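# Insert the loose contact into the housing until it latches

## Task

Slide the loose contact completely into the housing's unoccupied cavity, with the contact's red notched face turned toward the red face of the housing, and keep pushing until it clicks and latches.

## Robot and tools

Robot: two arms, left_arm and right_arm, each with a 16-motor four-digit hand (index, middle, ring, thumb). left_arm holds a left hand, the mirror image of the right hand on right_arm. Bases in the scene frame: left_arm at (-0.033, +0.499, 0) m, right_arm at (-0.063, -0.530, 0) m, both facing almost exactly along the scene axes.

Frames. Scene frame: origin on the table top midway between the arms, +z up, +x out over the table, left_arm on the +y side. Reported hand positions, orientations, velocities and targets use each arm's own base frame. Offsets you send use the axes of that arm's current Hand target. Hand point axes: +z runs along straight fingers toward the tips; +y points out of the palm face; +x runs across the palm, away from the thumb on the right hand and toward the thumb on the left hand. A rigid mast sits behind the wrist on the palm side and can strike objects.

The row. Every motion command is a row of 48 numbers, each in [-1, 1], holding both arms even if only one moves. Order: left dx, dy, dz, rx, ry, rz; then 16 left hand motor goals; left current_limit; left speed; then the same 24 for the right arm. Motor order for each hand: index_mcp, index_abd, index_pip, index_dip, thumb_cmc, thumb_axl, thumb_mcp, thumb_ipl, middle_mcp, middle_abd, middle_pip, middle_dip, ring_mcp, ring_abd, ring_pip, ring_dip.
- Pose numbers are offsets, not poses: they shift the hand point away from its Hand target as it stood when the action or move began, along that target's own axes. 1.0 equals 0.6 m for dx, dy, dz and 180 degrees for the rotation vector rx, ry, rz. All zeros re-requests the current Hand target. Repeating an offset keeps moving further.
- The 16 motor numbers are absolute hinge goals scaled linearly between each hinge's stops. Toward -1 the fingers curl toward the palm; roughly straight values are mcp +0.75, pip +0.58, dip +0.70, abd 0.00, thumb_cmc +0.71, thumb_axl +0.68, thumb_mcp +0.23, thumb_ipl +0.17. Zero is a real goal; to leave a hand unchanged, echo its hand_goal, hand_current_limit and hand_speed.
- current_limit maps -1..+1 to 0..550 mA (minimum 11 mA); speed sets hinge rate to (speed+1)/2 of 8.5 rad/s. Defaults at start: +0.4 and -0.6. They persist until changed.

Tools.
- execute_actions(actions, cameras): actions is a list of actions; each action is a list of up to 15 rows, one per 1/30 s step, a short list repeating its last row. All rows of one action count from that action's start pose. An empty list returns images of every camera.
- move(target, speed, blend, stop_force, zero, blocking, cameras): straight-line travel of each hand point toward the offset in one row, or through a list of up to 15 rows, every row counted from the same starting Hand targets. speed in m/s, 0.002 to 3.6 (default 0.25; turning capped at twice that in rad/s). blend in metres rounds corners. stop_force in N, 3 to 120, ends an arm's path when its wrist sensor feels that much push against the motion; unreliable when the hand rotates, and omit it when backing off a contact. zero (only with stop_force) re-zeroes the sensor first, default true. blocking=false returns early and cannot go with stop_force. Moves stop after 10 s. The result adds a line move: with an ending word (done, off_target, moving, held, fault) and limits such as paced or held.
- wait(seconds 0 to 10), stop() to brake a running move, zoom_image(camera, region [x0,y0,x1,y1], at most 504 by 504 pixels), zero_wrist_force(arm), read_manual (licence text only), finished_scene(scene=1) which is final.
Cameras: cam_high (fixed, behind), cam_left_wrist, cam_right_wrist, each 896x504.

Results: end_effector_position (m) and quat_wxyz in the base frame, velocities, Hand target (the base of the next offset; the hand often stops a bit short of it), joint positions and torques, wrist force and torque in the hand's own axes plus the peak since last shown, and per motor hand_goal, hand_measured, hand_current_ma and hand_state (moving, goal, blocked, overload). Lines may note MOTOR HOT, faults, and a HAND FAULT line after which remaining calls of that reply are skipped.

Cautions. Commanded orientation is clipped to 32 degrees from the measured one per step. Arms are stiff: aiming even slightly past a hard contact can trigger a stop. Contact torque over a joint limit (26.3 N m at the wrists) or roughly 150 N of external force halts the arm for 10 s. Motors held at 495 mA or more for 5 s shut off for 10 s; motors reaching 85 C brake the arm. Keep the arms and hands from touching each other and avoid passing near an arm's own base. Do not slam, drop, release moving parts, hit fixed or heavy items hard, or let anything leave the table. Objects can be nudged by outside pushes. The inserted contact must stay latched once the robot lets go.

Each tool is called as name(argument=value, ...), one argument or row to a line, values as JSON.

## Session

execute_actions(
  actions=[],
  cameras=["all"],
)

Scene clock: 0.00 s.
left_arm: end_effector_position=(+0.1443, +0.2125, +0.1427) hand_goal=(+0.754, +0.000, +0.576, +0.696, +0.714, +0.678, +0.226, +0.168, +0.754, +0.000, +0.576, +0.696, +0.754, +0.000, +0.576, +0.696) hand_measured=(+0.754, +0.000, +0.576, +0.696, +0.714, +0.678, +0.226, +0.168, +0.754, +0.000, +0.576, +0.696, +0.754, +0.000, +0.576, +0.696) hand_current_ma=(+0, +0, +0, +0, +0, +0, +0, +0, +0, +0, +0, +0, +0, +0, +0, +0) hand_state=(goal, goal, goal, goal, goal, goal, goal, goal, goal, goal, goal, goal, goal, goal, goal, goal) hand_current_limit=0.40 hand_speed=-0.60 end_effector_quat_wxyz=(-0.074, -0.561, -0.325, +0.758) | right_arm: end_effector_position=(+0.6179, -0.0363, +0.1240) hand_goal=(+0.754, +0.000, +0.576, +0.696, +0.714, +0.678, +0.226, +0.168, +0.754, +0.000, +0.576, +0.696, +0.754, +0.000, +0.576, +0.696) hand_measured=(+0.754, +0.000, +0.576, +0.696, +0.714, +0.678, +0.226, +0.168, +0.754, +0.000, +0.576, +0.696, +0.754, +0.000, +0.576, +0.696) hand_current_ma=(+0, +0, +0, +0, +0, +0, +0, +0, +0, +0, +0, +0, +0, +0, +0, +0) hand_state=(goal, goal, goal, goal, goal, goal, goal, goal, goal, goal, goal, goal, goal, goal, goal, goal) hand_current_limit=0.40 hand_speed=-0.60 end_effector_quat_wxyz=(+0.302, -0.523, +0.770, -0.205)
Joint positions: left_arm=[4.35 -2.107 -1.79 -2.578 2.148 1.038] | right_arm=[-0.429 -1.197 1.999 -3.073 -1.285 3.195]
Joint velocities: within noise
Joint torques (N m): no reading
Motor temperatures (°C): left_arm=[37 38 34 41 48 41] | right_arm=[35 34 39 31 38 36]
Wrist force (N): no reading
Wrist torque (N m): no reading
Wrist force, peak (N): no reading
Hand target: left_arm +0.1443, +0.2125, +0.1427; -0.074, -0.561, -0.325, +0.758 | right_arm +0.6179, -0.0363, +0.1240; +0.302, -0.523, +0.770, -0.205

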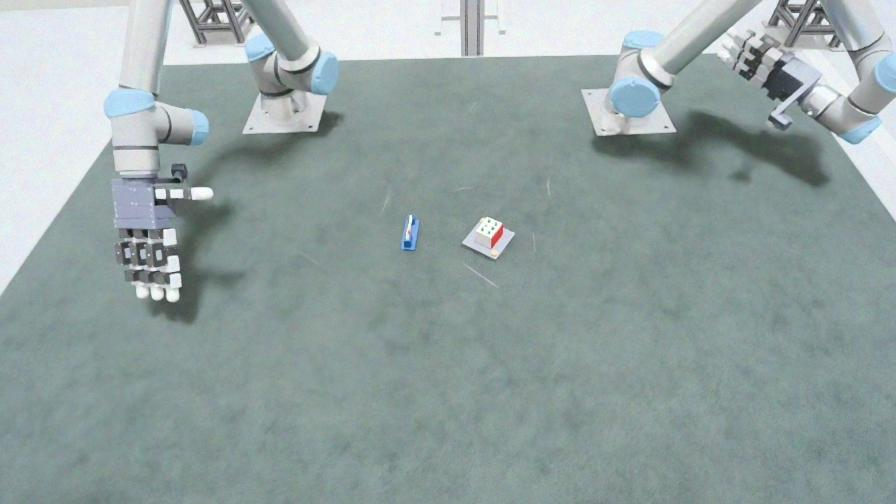

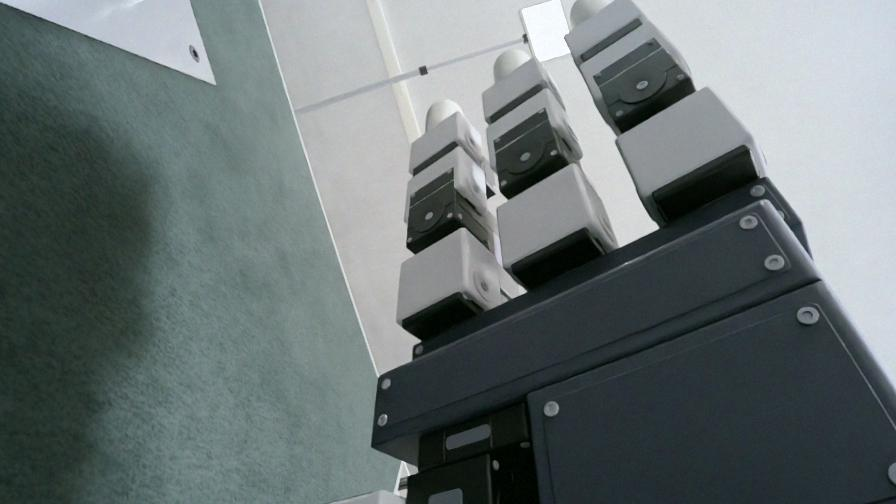

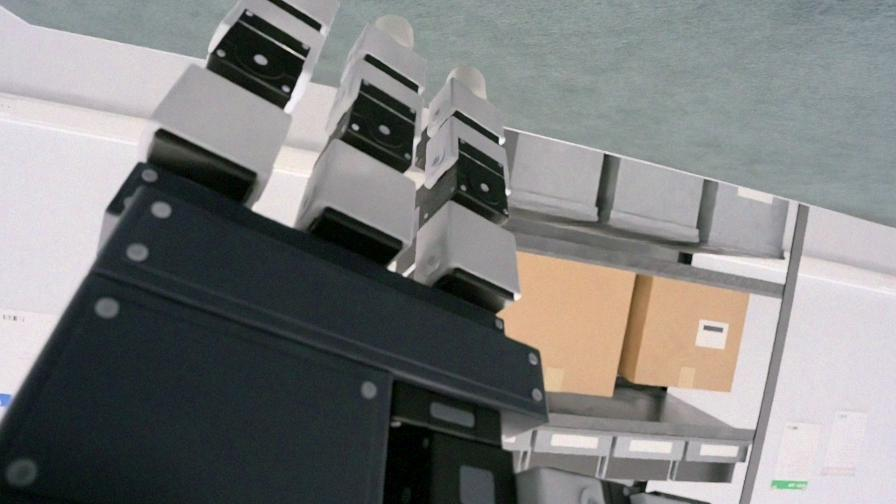

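zoom_image(
  camera="cam_high",
  region=[380, 190, 540, 280],
)

zoom_image(
  camera="cam_high",
  region=[455, 205, 525, 265],
)

zoom_image(
  camera="cam_high",
  region=[390, 205, 440, 260],
)

Scaled by 3.150 from the camera's 896x504 image, which has a finer 1280x720 frame.

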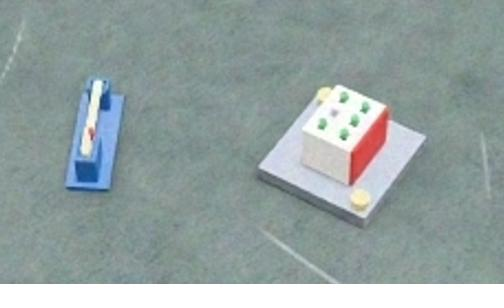

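Scaled by 7.200 from the camera's 896x504 image, which has a finer 1280x720 frame.

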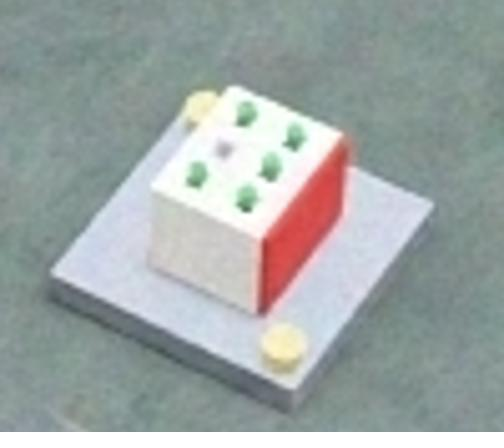

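Scaled by 9.164 from the camera's 896x504 image, which has a finer 1280x720 frame.

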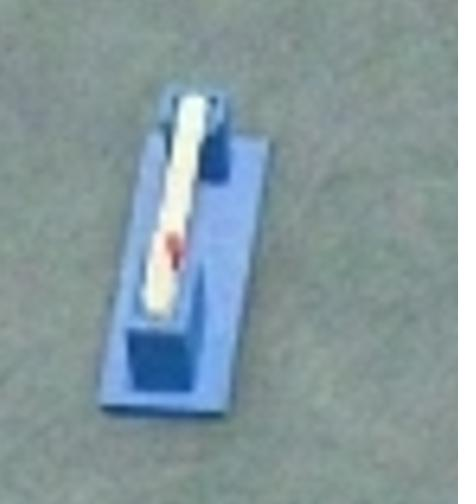

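move(
  target=[
    [0,0,0,0,0,0,0.754,0,0.576,0.696,0.714,0.678,0.226,0.168,0.754,0,0.576,0.696,0.754,0,0.576,0.696,0.4,-0.6,-0.3668,0.0515,-0.212,0,0,-0.561,0.754,0.15,0.576,0.696,0.714,0.678,0.226,0.168,0.754,-0.1,0.576,0.696,0.2,-0.15,0.3,0.4,0.4,-0.6],
    [0,0,0,0,0,0,0.754,0,0.576,0.696,0.714,0.678,0.226,0.168,0.754,0,0.576,0.696,0.754,0,0.576,0.696,0.4,-0.6,-0.6917,0.2583,-0.2788,-0.003,-0.016,0.88,0.754,0.15,0.576,0.696,0.714,0.678,0.226,0.168,0.754,-0.1,0.576,0.696,0.2,-0.15,0.3,0.4,0.4,-0.6],
  ],
  speed=0.3,
  blend=[0.05,0],
  cameras=["all"],
)

Scene clock: 225.30 s.
left_arm: end_effector_position=(+0.1443, +0.2125, +0.1427) hand_goal=(+0.754, +0.000, +0.576, +0.696, +0.714, +0.678, +0.226, +0.168, +0.754, +0.000, +0.576, +0.696, +0.754, +0.000, +0.576, +0.696) hand_measured=(+0.752, +0.000, +0.576, +0.696, +0.712, +0.678, +0.226, +0.168, +0.752, +0.000, +0.576, +0.696, +0.752, +0.000, +0.576, +0.696) hand_current_ma=(+0, +0, +0, +0, +0, +0, +0, +0, +0, +0, +0, +0, +0, +0, +0, +0) hand_state=(goal, goal, goal, goal, goal, goal, goal, goal, goal, goal, goal, goal, goal, goal, goal, goal) hand_current_limit=0.40 hand_speed=-0.60 end_effector_quat_wxyz=(-0.074, -0.561, -0.325, +0.758) | right_arm: end_effector_position=(+0.5110, +0.4068, +0.2523) hand_goal=(+0.754, +0.150, +0.576, +0.696, +0.714, +0.678, +0.226, +0.168, +0.754, -0.100, +0.576, +0.696, +0.200, -0.150, +0.300, +0.400) hand_measured=(+0.758, +0.150, +0.576, +0.696, +0.718, +0.678, +0.224, +0.168, +0.758, -0.098, +0.576, +0.696, +0.208, -0.148, +0.302, +0.402) hand_current_ma=(+2, +0, +0, +0, +2, +0, +0, +0, +2, +1, +0, +0, +5, +1, +1, +1) hand_state=(goal, goal, goal, goal, goal, goal, goal, goal, goal, goal, goal, goal, goal, goal, goal, goal) hand_current_limit=0.40 hand_speed=-0.60 end_effector_quat_wxyz=(+0.270, +0.654, +0.653, +0.270)
Joint positions: left_arm=[4.35 -2.107 -1.79 -2.578 2.148 1.038] | right_arm=[0.719 -1.245 2.004 -2.972 -2.055 0.556]
Joint torques (N m): left_arm=[-1.19 36.39 10.9 -1.87 -0.41 0.09] | right_arm=[-10.3 -38.43 -12.33 -2.73 0.78 -1.14]
Wrist force (N): left_arm=[0.0 0.1 0.0] | right_arm=[0.7 -0.2 -0.7]
Wrist torque (N m): left_arm=[0.02 -0.01 0.00] | right_arm=[0.38 -0.09 0.27]
Wrist force, peak (N): left_arm=[0.2 -0.5 0.0] | right_arm=[0.8 -0.5 -0.9]
Hand target: left_arm +0.1443, +0.2125, +0.1427; -0.074, -0.561, -0.325, +0.758 | right_arm +0.5110, +0.4068, +0.2523; +0.270, +0.654, +0.653, +0.270
Off the commanded pose: left_arm 0.000 m, 0 deg | right_arm 0.000 m, 0 deg.
move: done
camera_calibration:
cam_right_wrist: T_world_to_cam=[[0.418196, -0.804463, 0.421843, 0.0438367], [-0.907765, -0.386889, 0.162112, 0.527803], [0.0327935, -0.450729, -0.892058, 0.51295], [0, 0, 0, 1]] pos_world=[0.443967, 0.470667, 0.353526]

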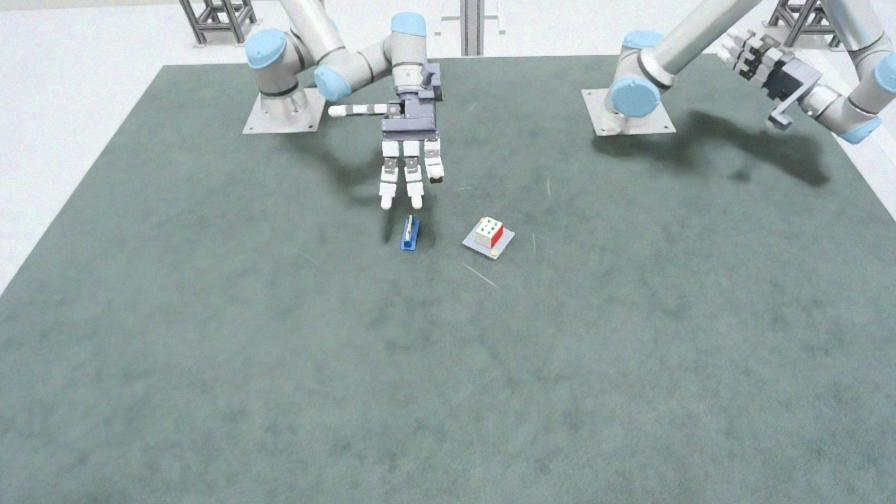

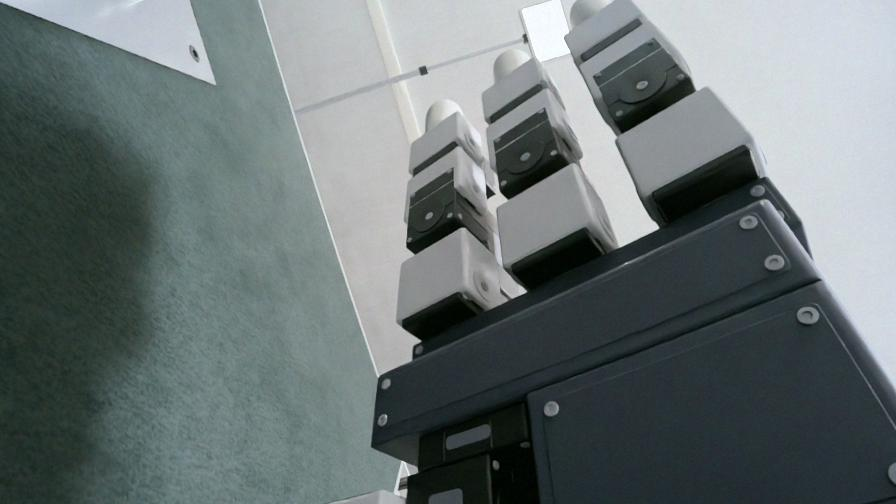

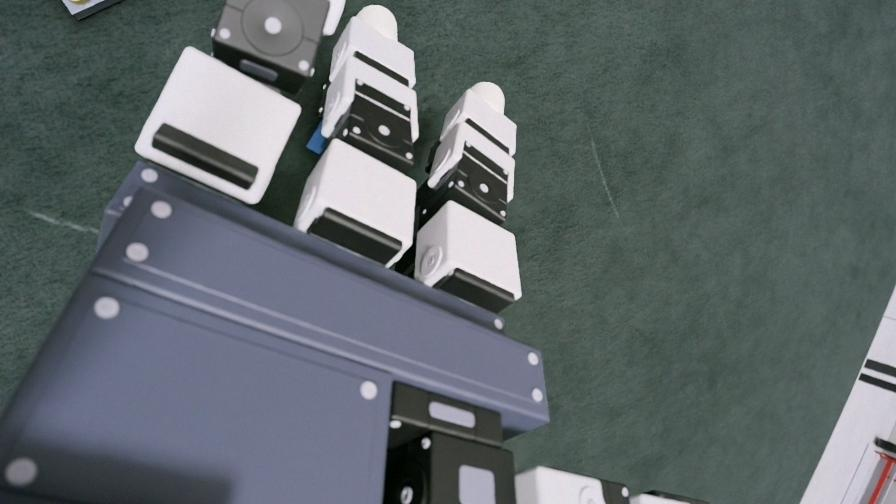

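move(
  target=[0,0,0,0,0,0,0.754,0,0.576,0.696,0.714,0.678,0.226,0.168,0.754,0,0.576,0.696,0.754,0,0.576,0.696,0.4,-0.6,0.4,-0.0354,-0.0354,0,0,0,0.754,0.15,0.576,0.696,0.714,0.678,0.226,0.168,0.754,-0.1,0.576,0.696,0.2,-0.15,0.3,0.4,0.4,-0.6],
  speed=0.25,
  cameras=["cam_right_wrist"],
)

zoom_image(
  camera="cam_right_wrist",
  region=[480, 60, 720, 260],
)

Scene clock: 239.60 s.
left_arm: end_effector_position=(+0.1443, +0.2125, +0.1427) hand_goal=(+0.754, +0.000, +0.576, +0.696, +0.714, +0.678, +0.226, +0.168, +0.754, +0.000, +0.576, +0.696, +0.754, +0.000, +0.576, +0.696) hand_measured=(+0.752, +0.000, +0.576, +0.696, +0.712, +0.678, +0.226, +0.168, +0.752, +0.000, +0.576, +0.696, +0.752, +0.000, +0.576, +0.696) hand_current_ma=(+0, +0, +0, +0, +0, +0, +0, +0, +0, +0, +0, +0, +0, +0, +0, +0) hand_state=(goal, goal, goal, goal, goal, goal, goal, goal, goal, goal, goal, goal, goal, goal, goal, goal) hand_current_limit=0.40 hand_speed=-0.60 end_effector_quat_wxyz=(-0.074, -0.561, -0.325, +0.758) | right_arm: end_effector_position=(+0.4961, +0.5159, +0.2523) hand_goal=(+0.754, +0.150, +0.576, +0.696, +0.714, +0.678, +0.226, +0.168, +0.754, -0.100, +0.576, +0.696, +0.200, -0.150, +0.300, +0.400) hand_measured=(+0.760, +0.148, +0.578, +0.696, +0.720, +0.678, +0.224, +0.168, +0.760, -0.100, +0.576, +0.696, +0.210, -0.150, +0.302, +0.402) hand_current_ma=(+4, +0, +0, +0, +5, +0, -1, +0, +5, +0, +0, +0, +8, +0, +1, +1) hand_state=(goal, goal, goal, goal, goal, goal, goal, goal, goal, goal, goal, goal, goal, goal, goal, goal) hand_current_limit=0.40 hand_speed=-0.60 end_effector_quat_wxyz=(+0.270, +0.653, +0.654, +0.271)
Joint positions: left_arm=[4.35 -2.107 -1.79 -2.578 2.148 1.038] | right_arm=[0.878 -1.096 1.753 -2.796 -2.145 0.705]
Joint torques (N m): left_arm=[0.68 37.92 12.06 -1.85 -0.37 0.28] | right_arm=[-8.28 -50.79 -21.97 -4.26 0.69 -1.95]
Wrist force (N): left_arm=[0.0 0.1 0.0] | right_arm=[0.3 -1.5 -1.5]
Wrist torque (N m): left_arm=[0.02 -0.01 0.00] | right_arm=[0.26 -0.01 0.28]
Wrist force, peak (N): left_arm=[-0.3 -0.3 -0.2] | right_arm=[9.2 -3.1 -1.5]
Hand target: left_arm +0.1443, +0.2125, +0.1427; -0.074, -0.561, -0.325, +0.758 | right_arm +0.4962, +0.5159, +0.2523; +0.270, +0.653, +0.654, +0.271 (not the last commanded pose)
Off the commanded pose: left_arm 0.000 m, 0 deg | right_arm 0.132 m, 0 deg.
move: held (right_arm; a check stopped the path); limits=held
pose unreachable (right arm): on one or more control steps of this call, first in action 0 (counted from 0), this arm could not follow its commanded pose, so it was not sent that pose on those steps. It may still have moved: this result reports where it is.
cause: moving toward the commanded pose would bring two parts of the arm too close to each other (joints 4 (wrist 1) to 6 (wrist 3) lie between them).
camera_calibration:
cam_right_wrist: T_world_to_cam=[[0.419703, -0.803637, 0.42192, 0.13669], [-0.906982, -0.389304, 0.160704, 0.55771], [0.0351072, -0.450122, -0.892277, 0.561176], [0, 0, 0, 1]] pos_world=[0.428763, 0.579565, 0.353426]
Images, in order (width x height): cam_right_wrist 896x504.

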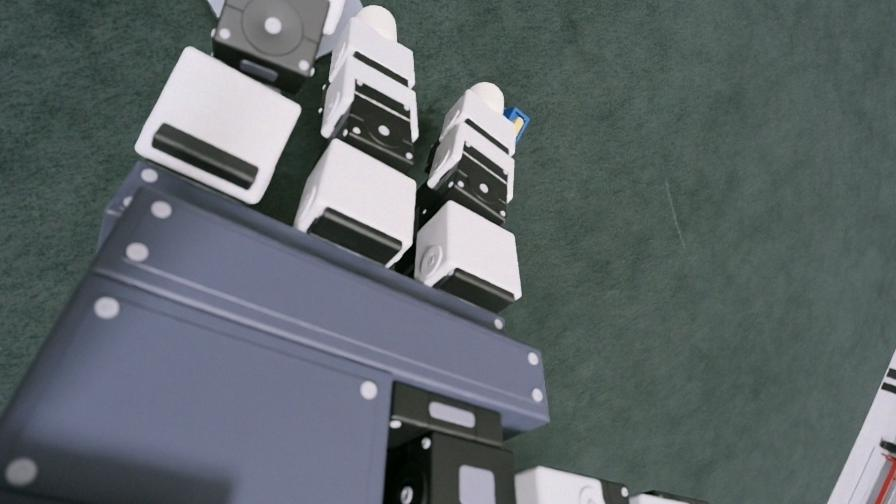

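Scaled by 2.100 from the camera's 896x504 image, which has a finer 1280x720 frame.

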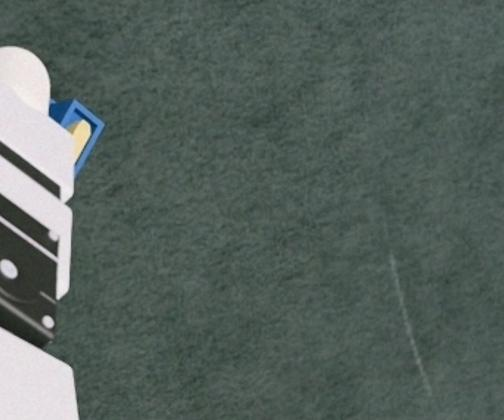

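move(
  target=[0,0,0,0,0,0,0.754,0,0.576,0.696,0.714,0.678,0.226,0.168,0.754,0,0.576,0.696,0.754,0,0.576,0.696,0.4,-0.6,0,0,0,0,0,0,-0.6,0.15,0.576,0.696,0.714,0.678,0.226,0.168,0.754,-0.1,0.576,0.696,0.2,-0.15,0.3,0.4,0.4,-0.6],
  speed=0.25,
  cameras=["cam_right_wrist"],
)

zoom_image(
  camera="cam_right_wrist",
  region=[420, 50, 600, 200],
)

Scene clock: 249.50 s.
left_arm: end_effector_position=(+0.1443, +0.2125, +0.1427) hand_goal=(+0.754, +0.000, +0.576, +0.696, +0.714, +0.678, +0.226, +0.168, +0.754, +0.000, +0.576, +0.696, +0.754, +0.000, +0.576, +0.696) hand_measured=(+0.752, +0.000, +0.576, +0.696, +0.712, +0.678, +0.226, +0.168, +0.752, +0.000, +0.576, +0.696, +0.752, +0.000, +0.576, +0.696) hand_current_ma=(+0, +0, +0, +0, +0, +0, +0, +0, +0, +0, +0, +0, +0, +0, +0, +0) hand_state=(goal, goal, goal, goal, goal, goal, goal, goal, goal, goal, goal, goal, goal, goal, goal, goal) hand_current_limit=0.40 hand_speed=-0.60 end_effector_quat_wxyz=(-0.074, -0.561, -0.325, +0.758) | right_arm: end_effector_position=(+0.4962, +0.5159, +0.2523) hand_goal=(-0.600, +0.150, +0.576, +0.696, +0.714, +0.678, +0.226, +0.168, +0.754, -0.100, +0.576, +0.696, +0.200, -0.150, +0.300, +0.400) hand_measured=(-0.584, +0.148, +0.578, +0.696, +0.720, +0.678, +0.224, +0.168, +0.760, -0.100, +0.576, +0.696, +0.210, -0.150, +0.302, +0.402) hand_current_ma=(+17, +0, +0, +0, +5, +0, -1, +0, +5, +0, +0, +0, +8, +0, +1, +1) hand_state=(goal, goal, goal, goal, goal, goal, goal, goal, goal, goal, goal, goal, goal, goal, goal, goal) hand_current_limit=0.40 hand_speed=-0.60 end_effector_quat_wxyz=(+0.270, +0.653, +0.654, +0.271)
Joint positions: left_arm=[4.35 -2.107 -1.79 -2.578 2.148 1.038] | right_arm=[0.878 -1.096 1.752 -2.796 -2.145 0.705]
Joint torques (N m): left_arm=[-0.14 37.31 9.84 -1.97 -0.35 0.03] | right_arm=[-9.13 -50.56 -23.06 -0.97 -0.02 -1.73]
Wrist force (N): left_arm=[0.1 0.1 0.0] | right_arm=[0.0 -1.4 -1.5]
Wrist torque (N m): left_arm=[0.01 -0.02 0.00] | right_arm=[0.28 0.04 0.25]
Wrist force, peak (N): left_arm=[0.3 0.0 -0.2] | right_arm=[0.5 -1.6 -1.8]
Hand target: left_arm +0.1443, +0.2125, +0.1427; -0.074, -0.561, -0.325, +0.758 | right_arm +0.4962, +0.5159, +0.2523; +0.270, +0.653, +0.654, +0.271
Off the commanded pose: left_arm 0.000 m, 0 deg | right_arm 0.000 m, 0 deg.
move: done
camera_calibration:
cam_right_wrist: T_world_to_cam=[[0.419666, -0.803671, 0.421892, 0.136651], [-0.906995, -0.389328, 0.160571, 0.557851], [0.0352079, -0.450041, -0.892314, 0.561185], [0, 0, 0, 1]] pos_world=[0.428863, 0.579566, 0.353526]
Images, in order (width x height): cam_right_wrist 896x504.

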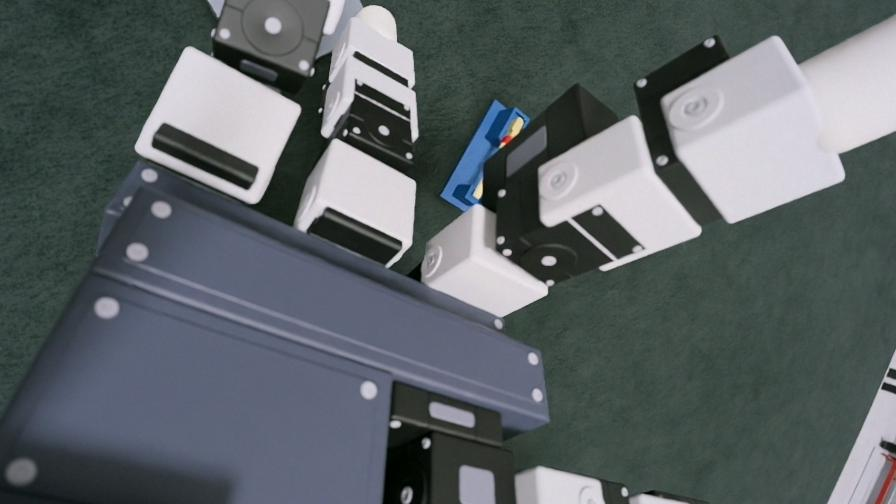

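Scaled by 2.800 from the camera's 896x504 image, which has a finer 1280x720 frame.

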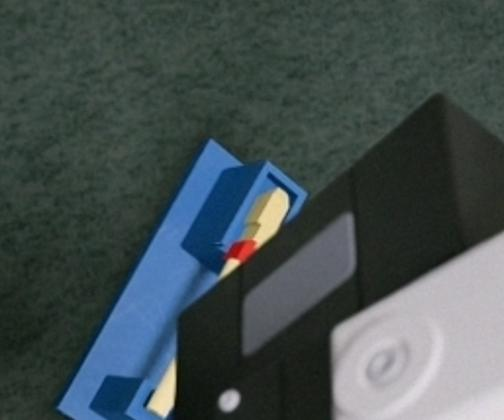

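move(
  target=[0,0,0,0,0,0,0.754,0,0.576,0.696,0.714,0.678,0.226,0.168,0.754,0,0.576,0.696,0.754,0,0.576,0.696,0.4,-0.6,-0.0417,0,0,0,0,0,-0.6,0.15,0.576,0.696,0.714,0.678,0.226,0.168,0.754,-0.1,0.576,0.696,0.2,-0.15,0.3,0.4,0.4,-0.6],
  speed=0.1,
  cameras=["cam_right_wrist"],
)

zoom_image(
  camera="cam_right_wrist",
  region=[400, 60, 520, 220],
)

Scene clock: 256.77 s.
left_arm: end_effector_position=(+0.1443, +0.2125, +0.1427) hand_goal=(+0.754, +0.000, +0.576, +0.696, +0.714, +0.678, +0.226, +0.168, +0.754, +0.000, +0.576, +0.696, +0.754, +0.000, +0.576, +0.696) hand_measured=(+0.752, +0.000, +0.576, +0.696, +0.712, +0.678, +0.226, +0.168, +0.752, +0.000, +0.576, +0.696, +0.752, +0.000, +0.576, +0.696) hand_current_ma=(+0, +0, +0, +0, +0, +0, +0, +0, +0, +0, +0, +0, +0, +0, +0, +0) hand_state=(goal, goal, goal, goal, goal, goal, goal, goal, goal, goal, goal, goal, goal, goal, goal, goal) hand_current_limit=0.40 hand_speed=-0.60 end_effector_quat_wxyz=(-0.074, -0.561, -0.325, +0.758) | right_arm: end_effector_position=(+0.4963, +0.4908, +0.2524) hand_goal=(-0.600, +0.150, +0.576, +0.696, +0.714, +0.678, +0.226, +0.168, +0.754, -0.100, +0.576, +0.696, +0.200, -0.150, +0.300, +0.400) hand_measured=(-0.584, +0.148, +0.578, +0.696, +0.720, +0.678, +0.224, +0.168, +0.760, -0.100, +0.576, +0.696, +0.210, -0.150, +0.302, +0.402) hand_current_ma=(+17, +0, +0, +0, +5, +0, -1, +0, +5, +0, +0, +0, +8, +0, +1, +1) hand_state=(goal, goal, goal, goal, goal, goal, goal, goal, goal, goal, goal, goal, goal, goal, goal, goal) hand_current_limit=0.40 hand_speed=-0.60 end_effector_quat_wxyz=(+0.270, +0.653, +0.654, +0.271) end_effector_velocity=(+0.000, +0.001, -0.001) end_effector_angular_velocity=(-0.002, +0.002, -0.001)
Joint positions: left_arm=[4.35 -2.107 -1.79 -2.578 2.148 1.038] | right_arm=[0.849 -1.136 1.82 -2.839 -2.129 0.676]
Joint velocities: left_arm=[within noise] | right_arm=[0.002 0.001 -0.003 0.005 -0.001 0.003]
Joint torques (N m): left_arm=[1.22 35.76 11.29 -1.87 -0.38 0.12] | right_arm=[8.8 -30.95 -24.53 -0.91 -2.65 0.98]
Wrist force (N): left_arm=[0.0 -0.1 0.1] | right_arm=[0.2 -1.6 -1.4]
Wrist torque (N m): left_arm=[-0.01 0.00 0.00] | right_arm=[0.26 -0.01 0.29]
Wrist force, peak (N): left_arm=[-0.2 -0.2 0.2] | right_arm=[0.2 -1.8 -1.8]
Hand target: left_arm +0.1443, +0.2125, +0.1427; -0.074, -0.561, -0.325, +0.758 | right_arm +0.4962, +0.4909, +0.2523; +0.270, +0.653, +0.654, +0.271
Off the commanded pose: left_arm 0.000 m, 0 deg | right_arm 0.000 m, 0 deg.
move: done
camera_calibration:
cam_right_wrist: T_world_to_cam=[[0.419707, -0.803748, 0.421705, 0.116486], [-0.906976, -0.3894, 0.160503, 0.54821], [0.0352083, -0.449841, -0.892415, 0.5499], [0, 0, 0, 1]] pos_world=[0.428963, 0.554466, 0.353627]
Images, in order (width x height): cam_right_wrist 896x504.

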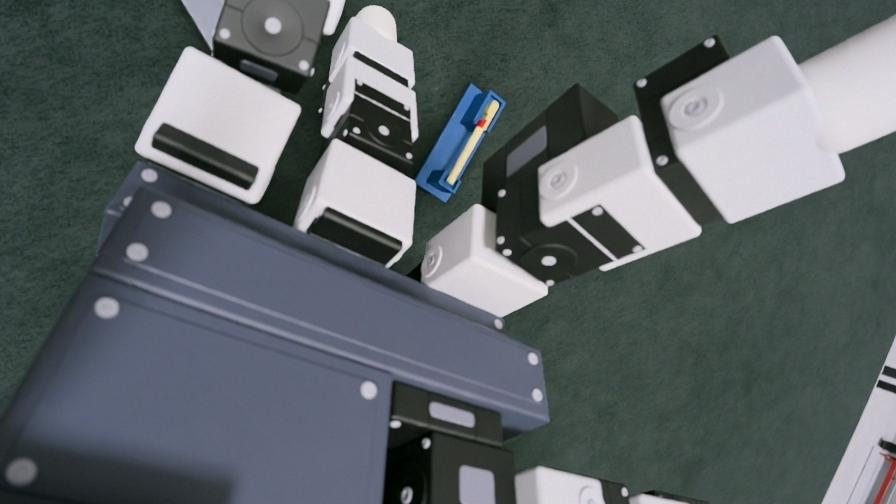

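Scaled by 3.150 from the camera's 896x504 image, which has a finer 1280x720 frame.

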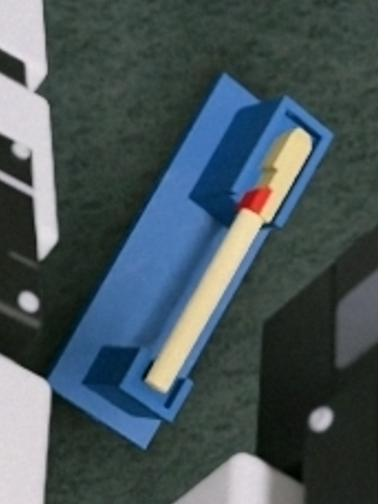

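zoom_image(
  camera="cam_right_wrist",
  region=[465, 85, 510, 145],
)

zoom_image(
  camera="cam_right_wrist",
  region=[410, 80, 510, 205],
)

Scaled by 8.400 from the camera's 896x504 image, which has a finer 1280x720 frame.

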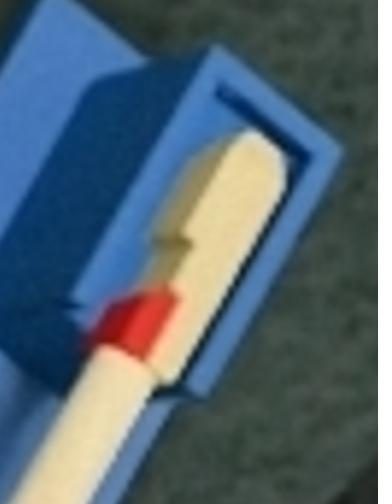

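Scaled by 4.032 from the camera's 896x504 image, which has a finer 1280x720 frame.

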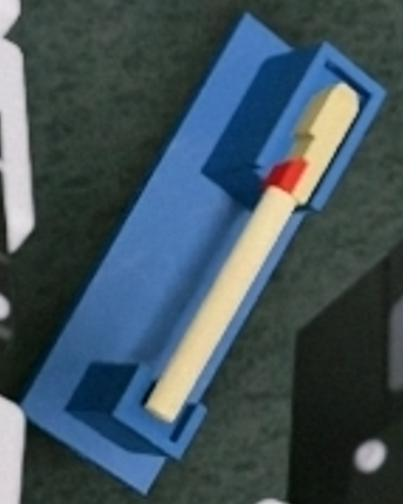

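move(
  target=[
    [-0.4265,0.2978,-0.2055,-0.1448,-0.0069,0.0747,0.754,0,-0.9,-0.5,0.714,0.678,0.226,0.168,0.754,0,-0.9,-0.5,0.754,0,-0.9,-0.5,0.4,-0.6,-0.1,0,0,0,0,0,-0.6,0.15,0.576,0.696,0.714,0.678,0.226,0.168,0.754,-0.1,0.576,0.696,0.2,-0.15,0.3,0.4,0.4,-0.6],
    [-0.6328,0.8948,-0.0157,-0.2896,-0.0138,0.1494,0.754,0,-0.9,-0.5,0.714,0.678,0.226,0.168,0.754,0,-0.9,-0.5,0.754,0,-0.9,-0.5,0.4,-0.6,-0.2,0,0,0,0,0,-0.6,0.15,0.576,0.696,0.714,0.678,0.226,0.168,0.754,-0.1,0.576,0.696,0.2,-0.15,0.3,0.4,0.4,-0.6],
  ],
  speed=0.25,
  blend=[0.05,0],
  cameras=["all"],
)

Scene clock: 363.77 s.
left_arm: end_effector_position=(+0.5447, -0.2952, +0.2624) hand_goal=(+0.754, +0.000, -0.900, -0.500, +0.714, +0.678, +0.226, +0.168, +0.754, +0.000, -0.900, -0.500, +0.754, +0.000, -0.900, -0.500) hand_measured=(+0.752, +0.002, -0.898, -0.498, +0.712, +0.678, +0.226, +0.168, +0.752, +0.002, -0.898, -0.496, +0.752, +0.002, -0.898, -0.498) hand_current_ma=(+0, +0, +0, +0, +0, +0, +0, +0, +0, +0, +0, +0, +0, +0, +0, +0) hand_state=(goal, goal, goal, goal, goal, goal, goal, goal, goal, goal, goal, goal, goal, goal, goal, goal) hand_current_limit=0.40 hand_speed=-0.60 end_effector_quat_wxyz=(+0.486, +0.514, +0.486, -0.514) | right_arm: end_effector_position=(+0.4964, +0.3709, +0.2523) hand_goal=(-0.600, +0.150, +0.576, +0.696, +0.714, +0.678, +0.226, +0.168, +0.754, -0.100, +0.576, +0.696, +0.200, -0.150, +0.300, +0.400) hand_measured=(-0.584, +0.148, +0.578, +0.696, +0.720, +0.678, +0.224, +0.168, +0.760, -0.100, +0.576, +0.696, +0.210, -0.150, +0.302, +0.402) hand_current_ma=(+17, +0, +0, +0, +5, +0, -1, +0, +5, +0, +0, +0, +8, +0, +1, +1) hand_state=(goal, goal, goal, goal, goal, goal, goal, goal, goal, goal, goal, goal, goal, goal, goal, goal) hand_current_limit=0.40 hand_speed=-0.60 end_effector_quat_wxyz=(+0.270, +0.653, +0.654, +0.271)
Joint positions: left_arm=[3.296 -1.84 -1.799 -2.643 0.211 1.57] | right_arm=[0.68 -1.316 2.112 -3.027 -2.03 0.519]
Joint torques (N m): left_arm=[-7.47 42.17 8.68 1.02 -2.33 -1] | right_arm=[8.09 -18.84 -22.12 -0.83 -2.65 1.18]
Wrist force (N): left_arm=[0.2 -0.8 0.5] | right_arm=[0.0 -1.6 -1.4]
Wrist torque (N m): left_arm=[-0.02 0.01 -0.12] | right_arm=[0.26 0.02 0.26]
Wrist force, peak (N): left_arm=[0.8 -0.2 2.5] | right_arm=[0.3 -1.9 -1.4]
Hand target: left_arm +0.5447, -0.2953, +0.2624; +0.486, +0.514, +0.486, -0.514 | right_arm +0.4964, +0.3709, +0.2523; +0.270, +0.653, +0.654, +0.271
Off the commanded pose: left_arm 0.000 m, 0 deg | right_arm 0.000 m, 0 deg.
move: done
camera_calibration:
cam_left_wrist: T_world_to_cam=[[-0.618244, 0.0392566, 0.785005, 0.113252], [-0.508008, 0.742146, -0.437203, 0.561911], [-0.599752, -0.669087, -0.438885, 0.368345], [0, 0, 0, 1]] pos_world=[0.576388, -0.175011, 0.318428]
cam_right_wrist: T_world_to_cam=[[0.419594, -0.803759, 0.421797, 0.0200571], [-0.907029, -0.389284, 0.160487, 0.501567], [0.0352061, -0.449922, -0.892374, 0.495848], [0, 0, 0, 1]] pos_world=[0.429063, 0.434466, 0.353527]

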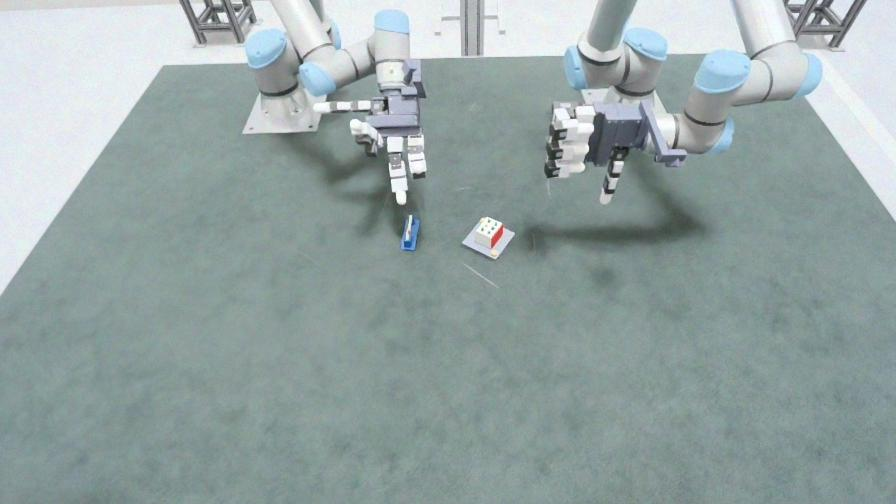

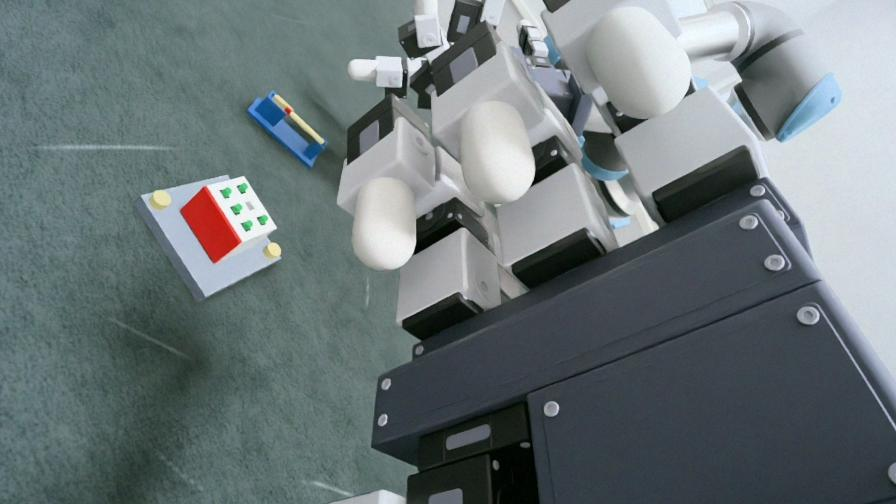

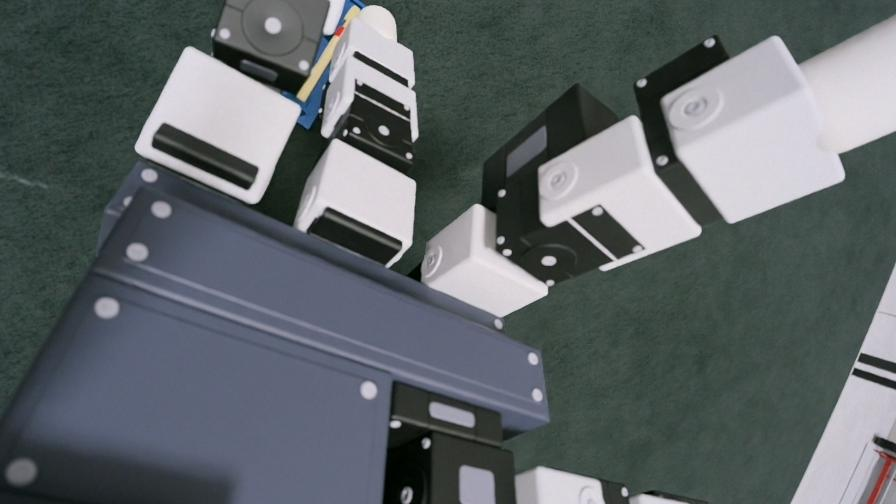

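Excellent view from the left camera. Zoom in.

zoom_image(
  camera="cam_left_wrist",
  region=[130, 160, 300, 310],
)

zoom_image(
  camera="cam_left_wrist",
  region=[240, 80, 340, 175],
)

zoom_image(
  camera="cam_left_wrist",
  region=[175, 170, 285, 270],
)

Scaled by 2.965 from the camera's 896x504 image, which has a finer 1280x720 frame.

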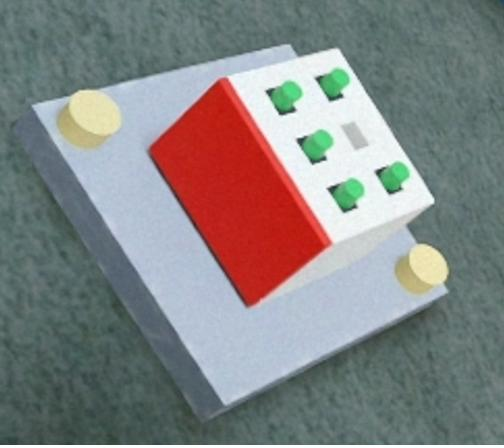

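Scaled by 5.040 from the camera's 896x504 image, which has a finer 1280x720 frame.

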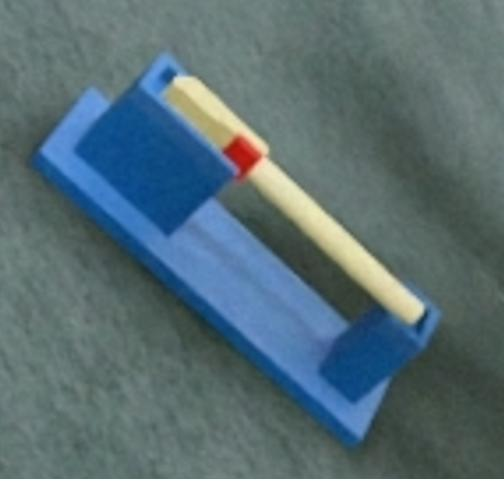

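Scaled by 4.582 from the camera's 896x504 image, which has a finer 1280x720 frame.

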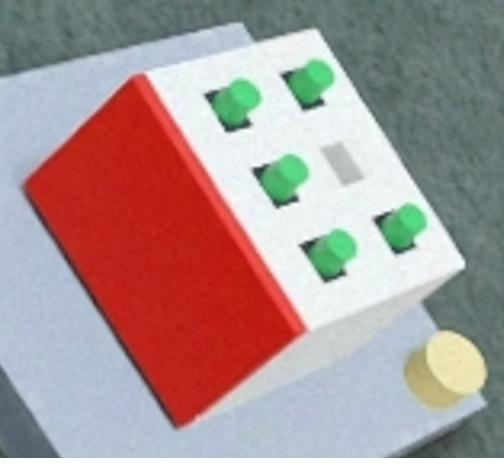

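move(
  target=[
    [0,0,0,0,0,0,0.754,0,-0.9,-0.5,0.714,0.678,0.226,0.168,0.754,0,-0.9,-0.5,0.754,0,-0.9,-0.5,0.4,-0.6,-0.1667,0.0943,-0.0943,0.0977,0.2359,0.0977,0.754,0,-0.9,-0.5,0.714,0.678,0.226,0.168,0.754,0,-0.9,-0.5,0.754,0,-0.9,-0.5,0.4,-0.6],
    [0,0,0,0,0,0,0.754,0,-0.9,-0.5,0.714,0.678,0.226,0.168,0.754,0,-0.9,-0.5,0.754,0,-0.9,-0.5,0.4,-0.6,-0.21,0.0601,0.0955,0.1954,0.4718,0.1954,0.754,0,-0.9,-0.5,0.714,0.678,0.226,0.168,0.754,0,-0.9,-0.5,0.754,0,-0.9,-0.5,0.4,-0.6],
  ],
  speed=0.25,
  blend=[0.05,0],
  cameras=["all"],
)

Scene clock: 739.60 s.
left_arm: end_effector_position=(+0.5447, -0.2953, +0.2624) hand_goal=(+0.754, +0.000, -0.900, -0.500, +0.714, +0.678, +0.226, +0.168, +0.754, +0.000, -0.900, -0.500, +0.754, +0.000, -0.900, -0.500) hand_measured=(+0.752, +0.002, -0.898, -0.498, +0.712, +0.678, +0.226, +0.168, +0.752, +0.002, -0.898, -0.496, +0.752, +0.002, -0.898, -0.498) hand_current_ma=(+0, +0, +0, +0, +0, +0, +0, +0, +0, +0, +0, +0, +0, +0, +0, +0) hand_state=(goal, goal, goal, goal, goal, goal, goal, goal, goal, goal, goal, goal, goal, goal, goal, goal) hand_current_limit=0.40 hand_speed=-0.60 end_effector_quat_wxyz=(+0.486, +0.514, +0.486, -0.514) | right_arm: end_effector_position=(+0.5626, +0.2449, +0.2371) hand_goal=(+0.754, +0.000, -0.900, -0.500, +0.714, +0.678, +0.226, +0.168, +0.754, +0.000, -0.900, -0.500, +0.754, +0.000, -0.900, -0.500) hand_measured=(+0.756, +0.004, -0.898, -0.498, +0.716, +0.678, +0.224, +0.168, +0.756, -0.002, -0.898, -0.498, +0.756, -0.002, -0.898, -0.498) hand_current_ma=(+1, +1, +1, +1, +1, +0, -1, +0, +1, -1, +1, +1, +1, -1, +1, +1) hand_state=(goal, goal, goal, goal, goal, goal, goal, goal, goal, goal, goal, goal, goal, goal, goal, goal) hand_current_limit=0.40 hand_speed=-0.60 end_effector_quat_wxyz=(+0.501, -0.500, -0.500, -0.500)
Joint positions: left_arm=[3.296 -1.84 -1.8 -2.643 0.211 1.57] | right_arm=[-0.251 -1.267 1.828 -0.559 -0.252 -1.572]
Joint torques (N m): left_arm=[-9.75 41.34 7.67 1.1 -2.23 -1.06] | right_arm=[-1.57 -40.56 -11.96 0.22 1.57 -0.66]
Wrist force (N): left_arm=[0.3 -0.7 0.6] | right_arm=[0.2 -1.0 -1.3]
Wrist torque (N m): left_arm=[-0.02 -0.01 -0.11] | right_arm=[0.18 -0.26 0.06]
Wrist force, peak (N): left_arm=[0.6 -1.2 0.6] | right_arm=[0.4 -1.8 -1.5]
Hand target: left_arm +0.5447, -0.2953, +0.2624; +0.486, +0.514, +0.486, -0.514 | right_arm +0.5625, +0.2450, +0.2372; +0.501, -0.500, -0.500, -0.500
Off the commanded pose: left_arm 0.000 m, 0 deg | right_arm 0.000 m, 0 deg.
move: done
camera_calibration:
cam_left_wrist: T_world_to_cam=[[-0.61837, 0.0391219, 0.784913, 0.113256], [-0.508084, 0.742058, -0.437265, 0.562077], [-0.599557, -0.669193, -0.438989, 0.368225], [0, 0, 0, 1]] pos_world=[0.576389, -0.175111, 0.318527]
cam_right_wrist: T_world_to_cam=[[0.594036, -0.00187021, -0.804436, -0.106312], [-0.527892, -0.75547, -0.388066, 0.521477], [-0.607001, 0.655181, -0.449764, 0.408929], [0, 0, 0, 1]] pos_world=[0.586657, 0.125839, 0.300768]

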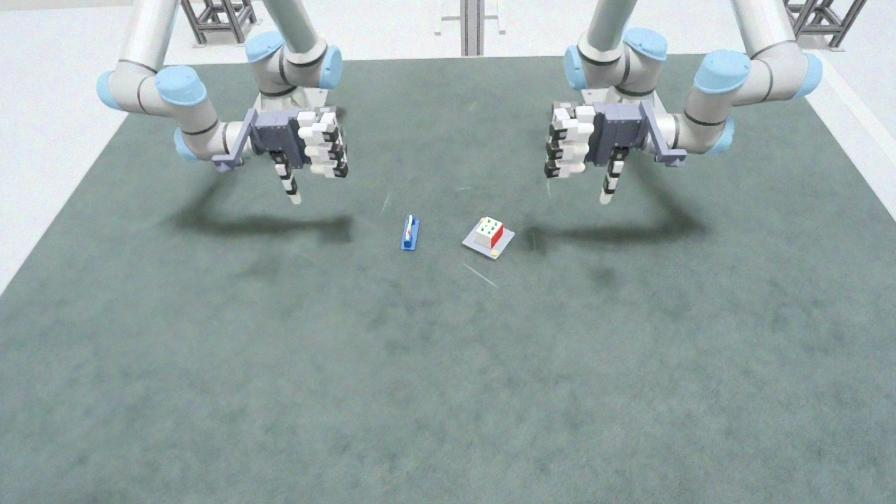

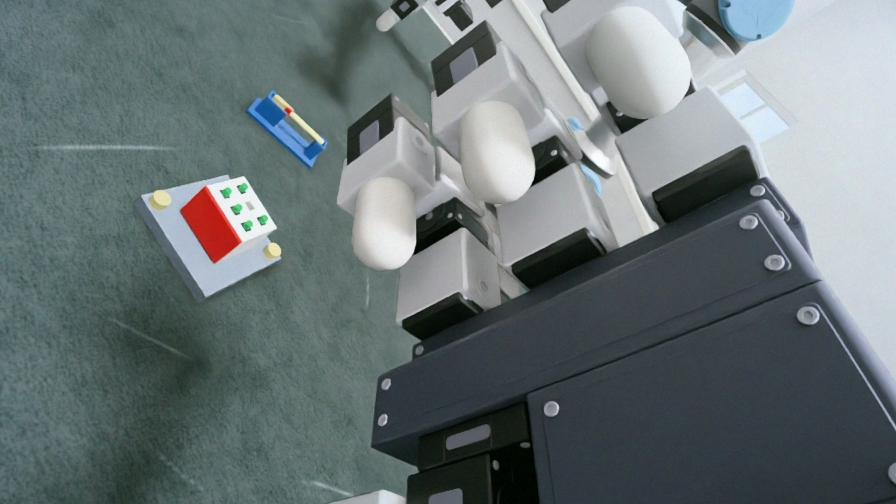

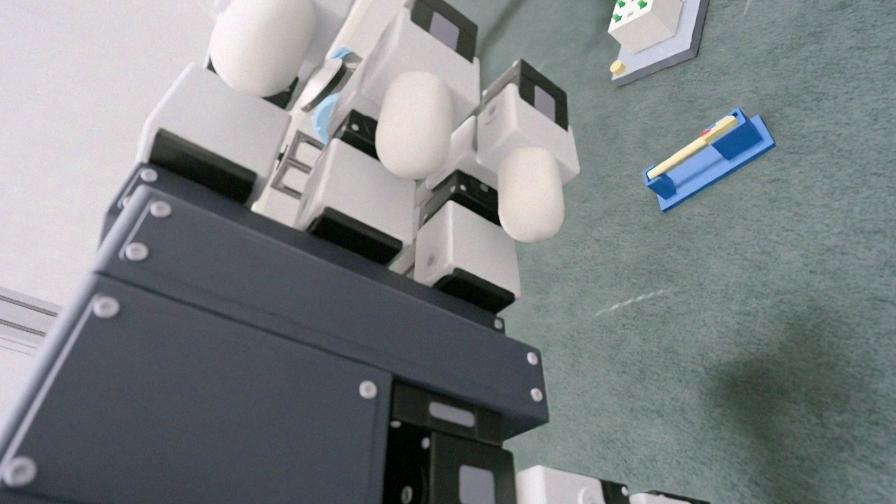

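zoom_image(
  camera="cam_right_wrist",
  region=[630, 90, 790, 220],
)

zoom_image(
  camera="cam_left_wrist",
  region=[240, 80, 340, 175],
)

zoom_image(
  camera="cam_right_wrist",
  region=[600, 0, 720, 90],
)

Scaled by 3.150 from the camera's 896x504 image, which has a finer 1280x720 frame.

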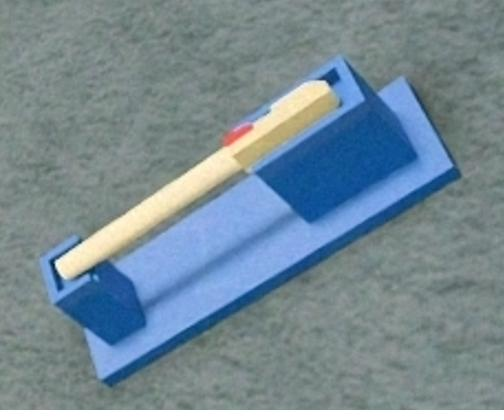

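Scaled by 5.040 from the camera's 896x504 image, which has a finer 1280x720 frame.

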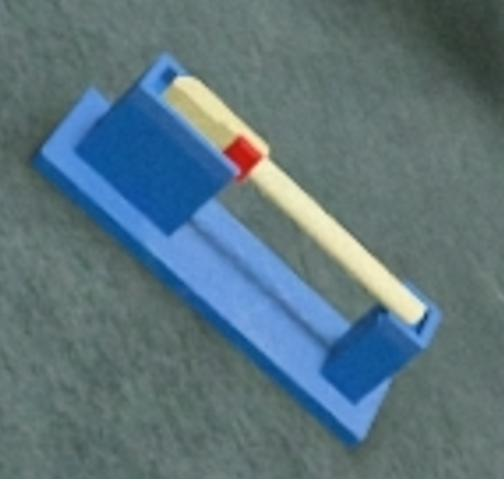

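Scaled by 4.200 from the camera's 896x504 image, which has a finer 1280x720 frame.

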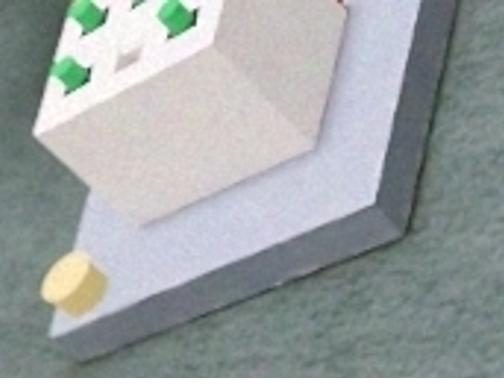

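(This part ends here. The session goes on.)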